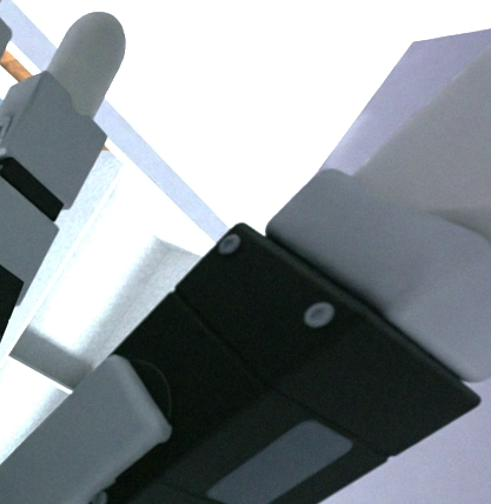

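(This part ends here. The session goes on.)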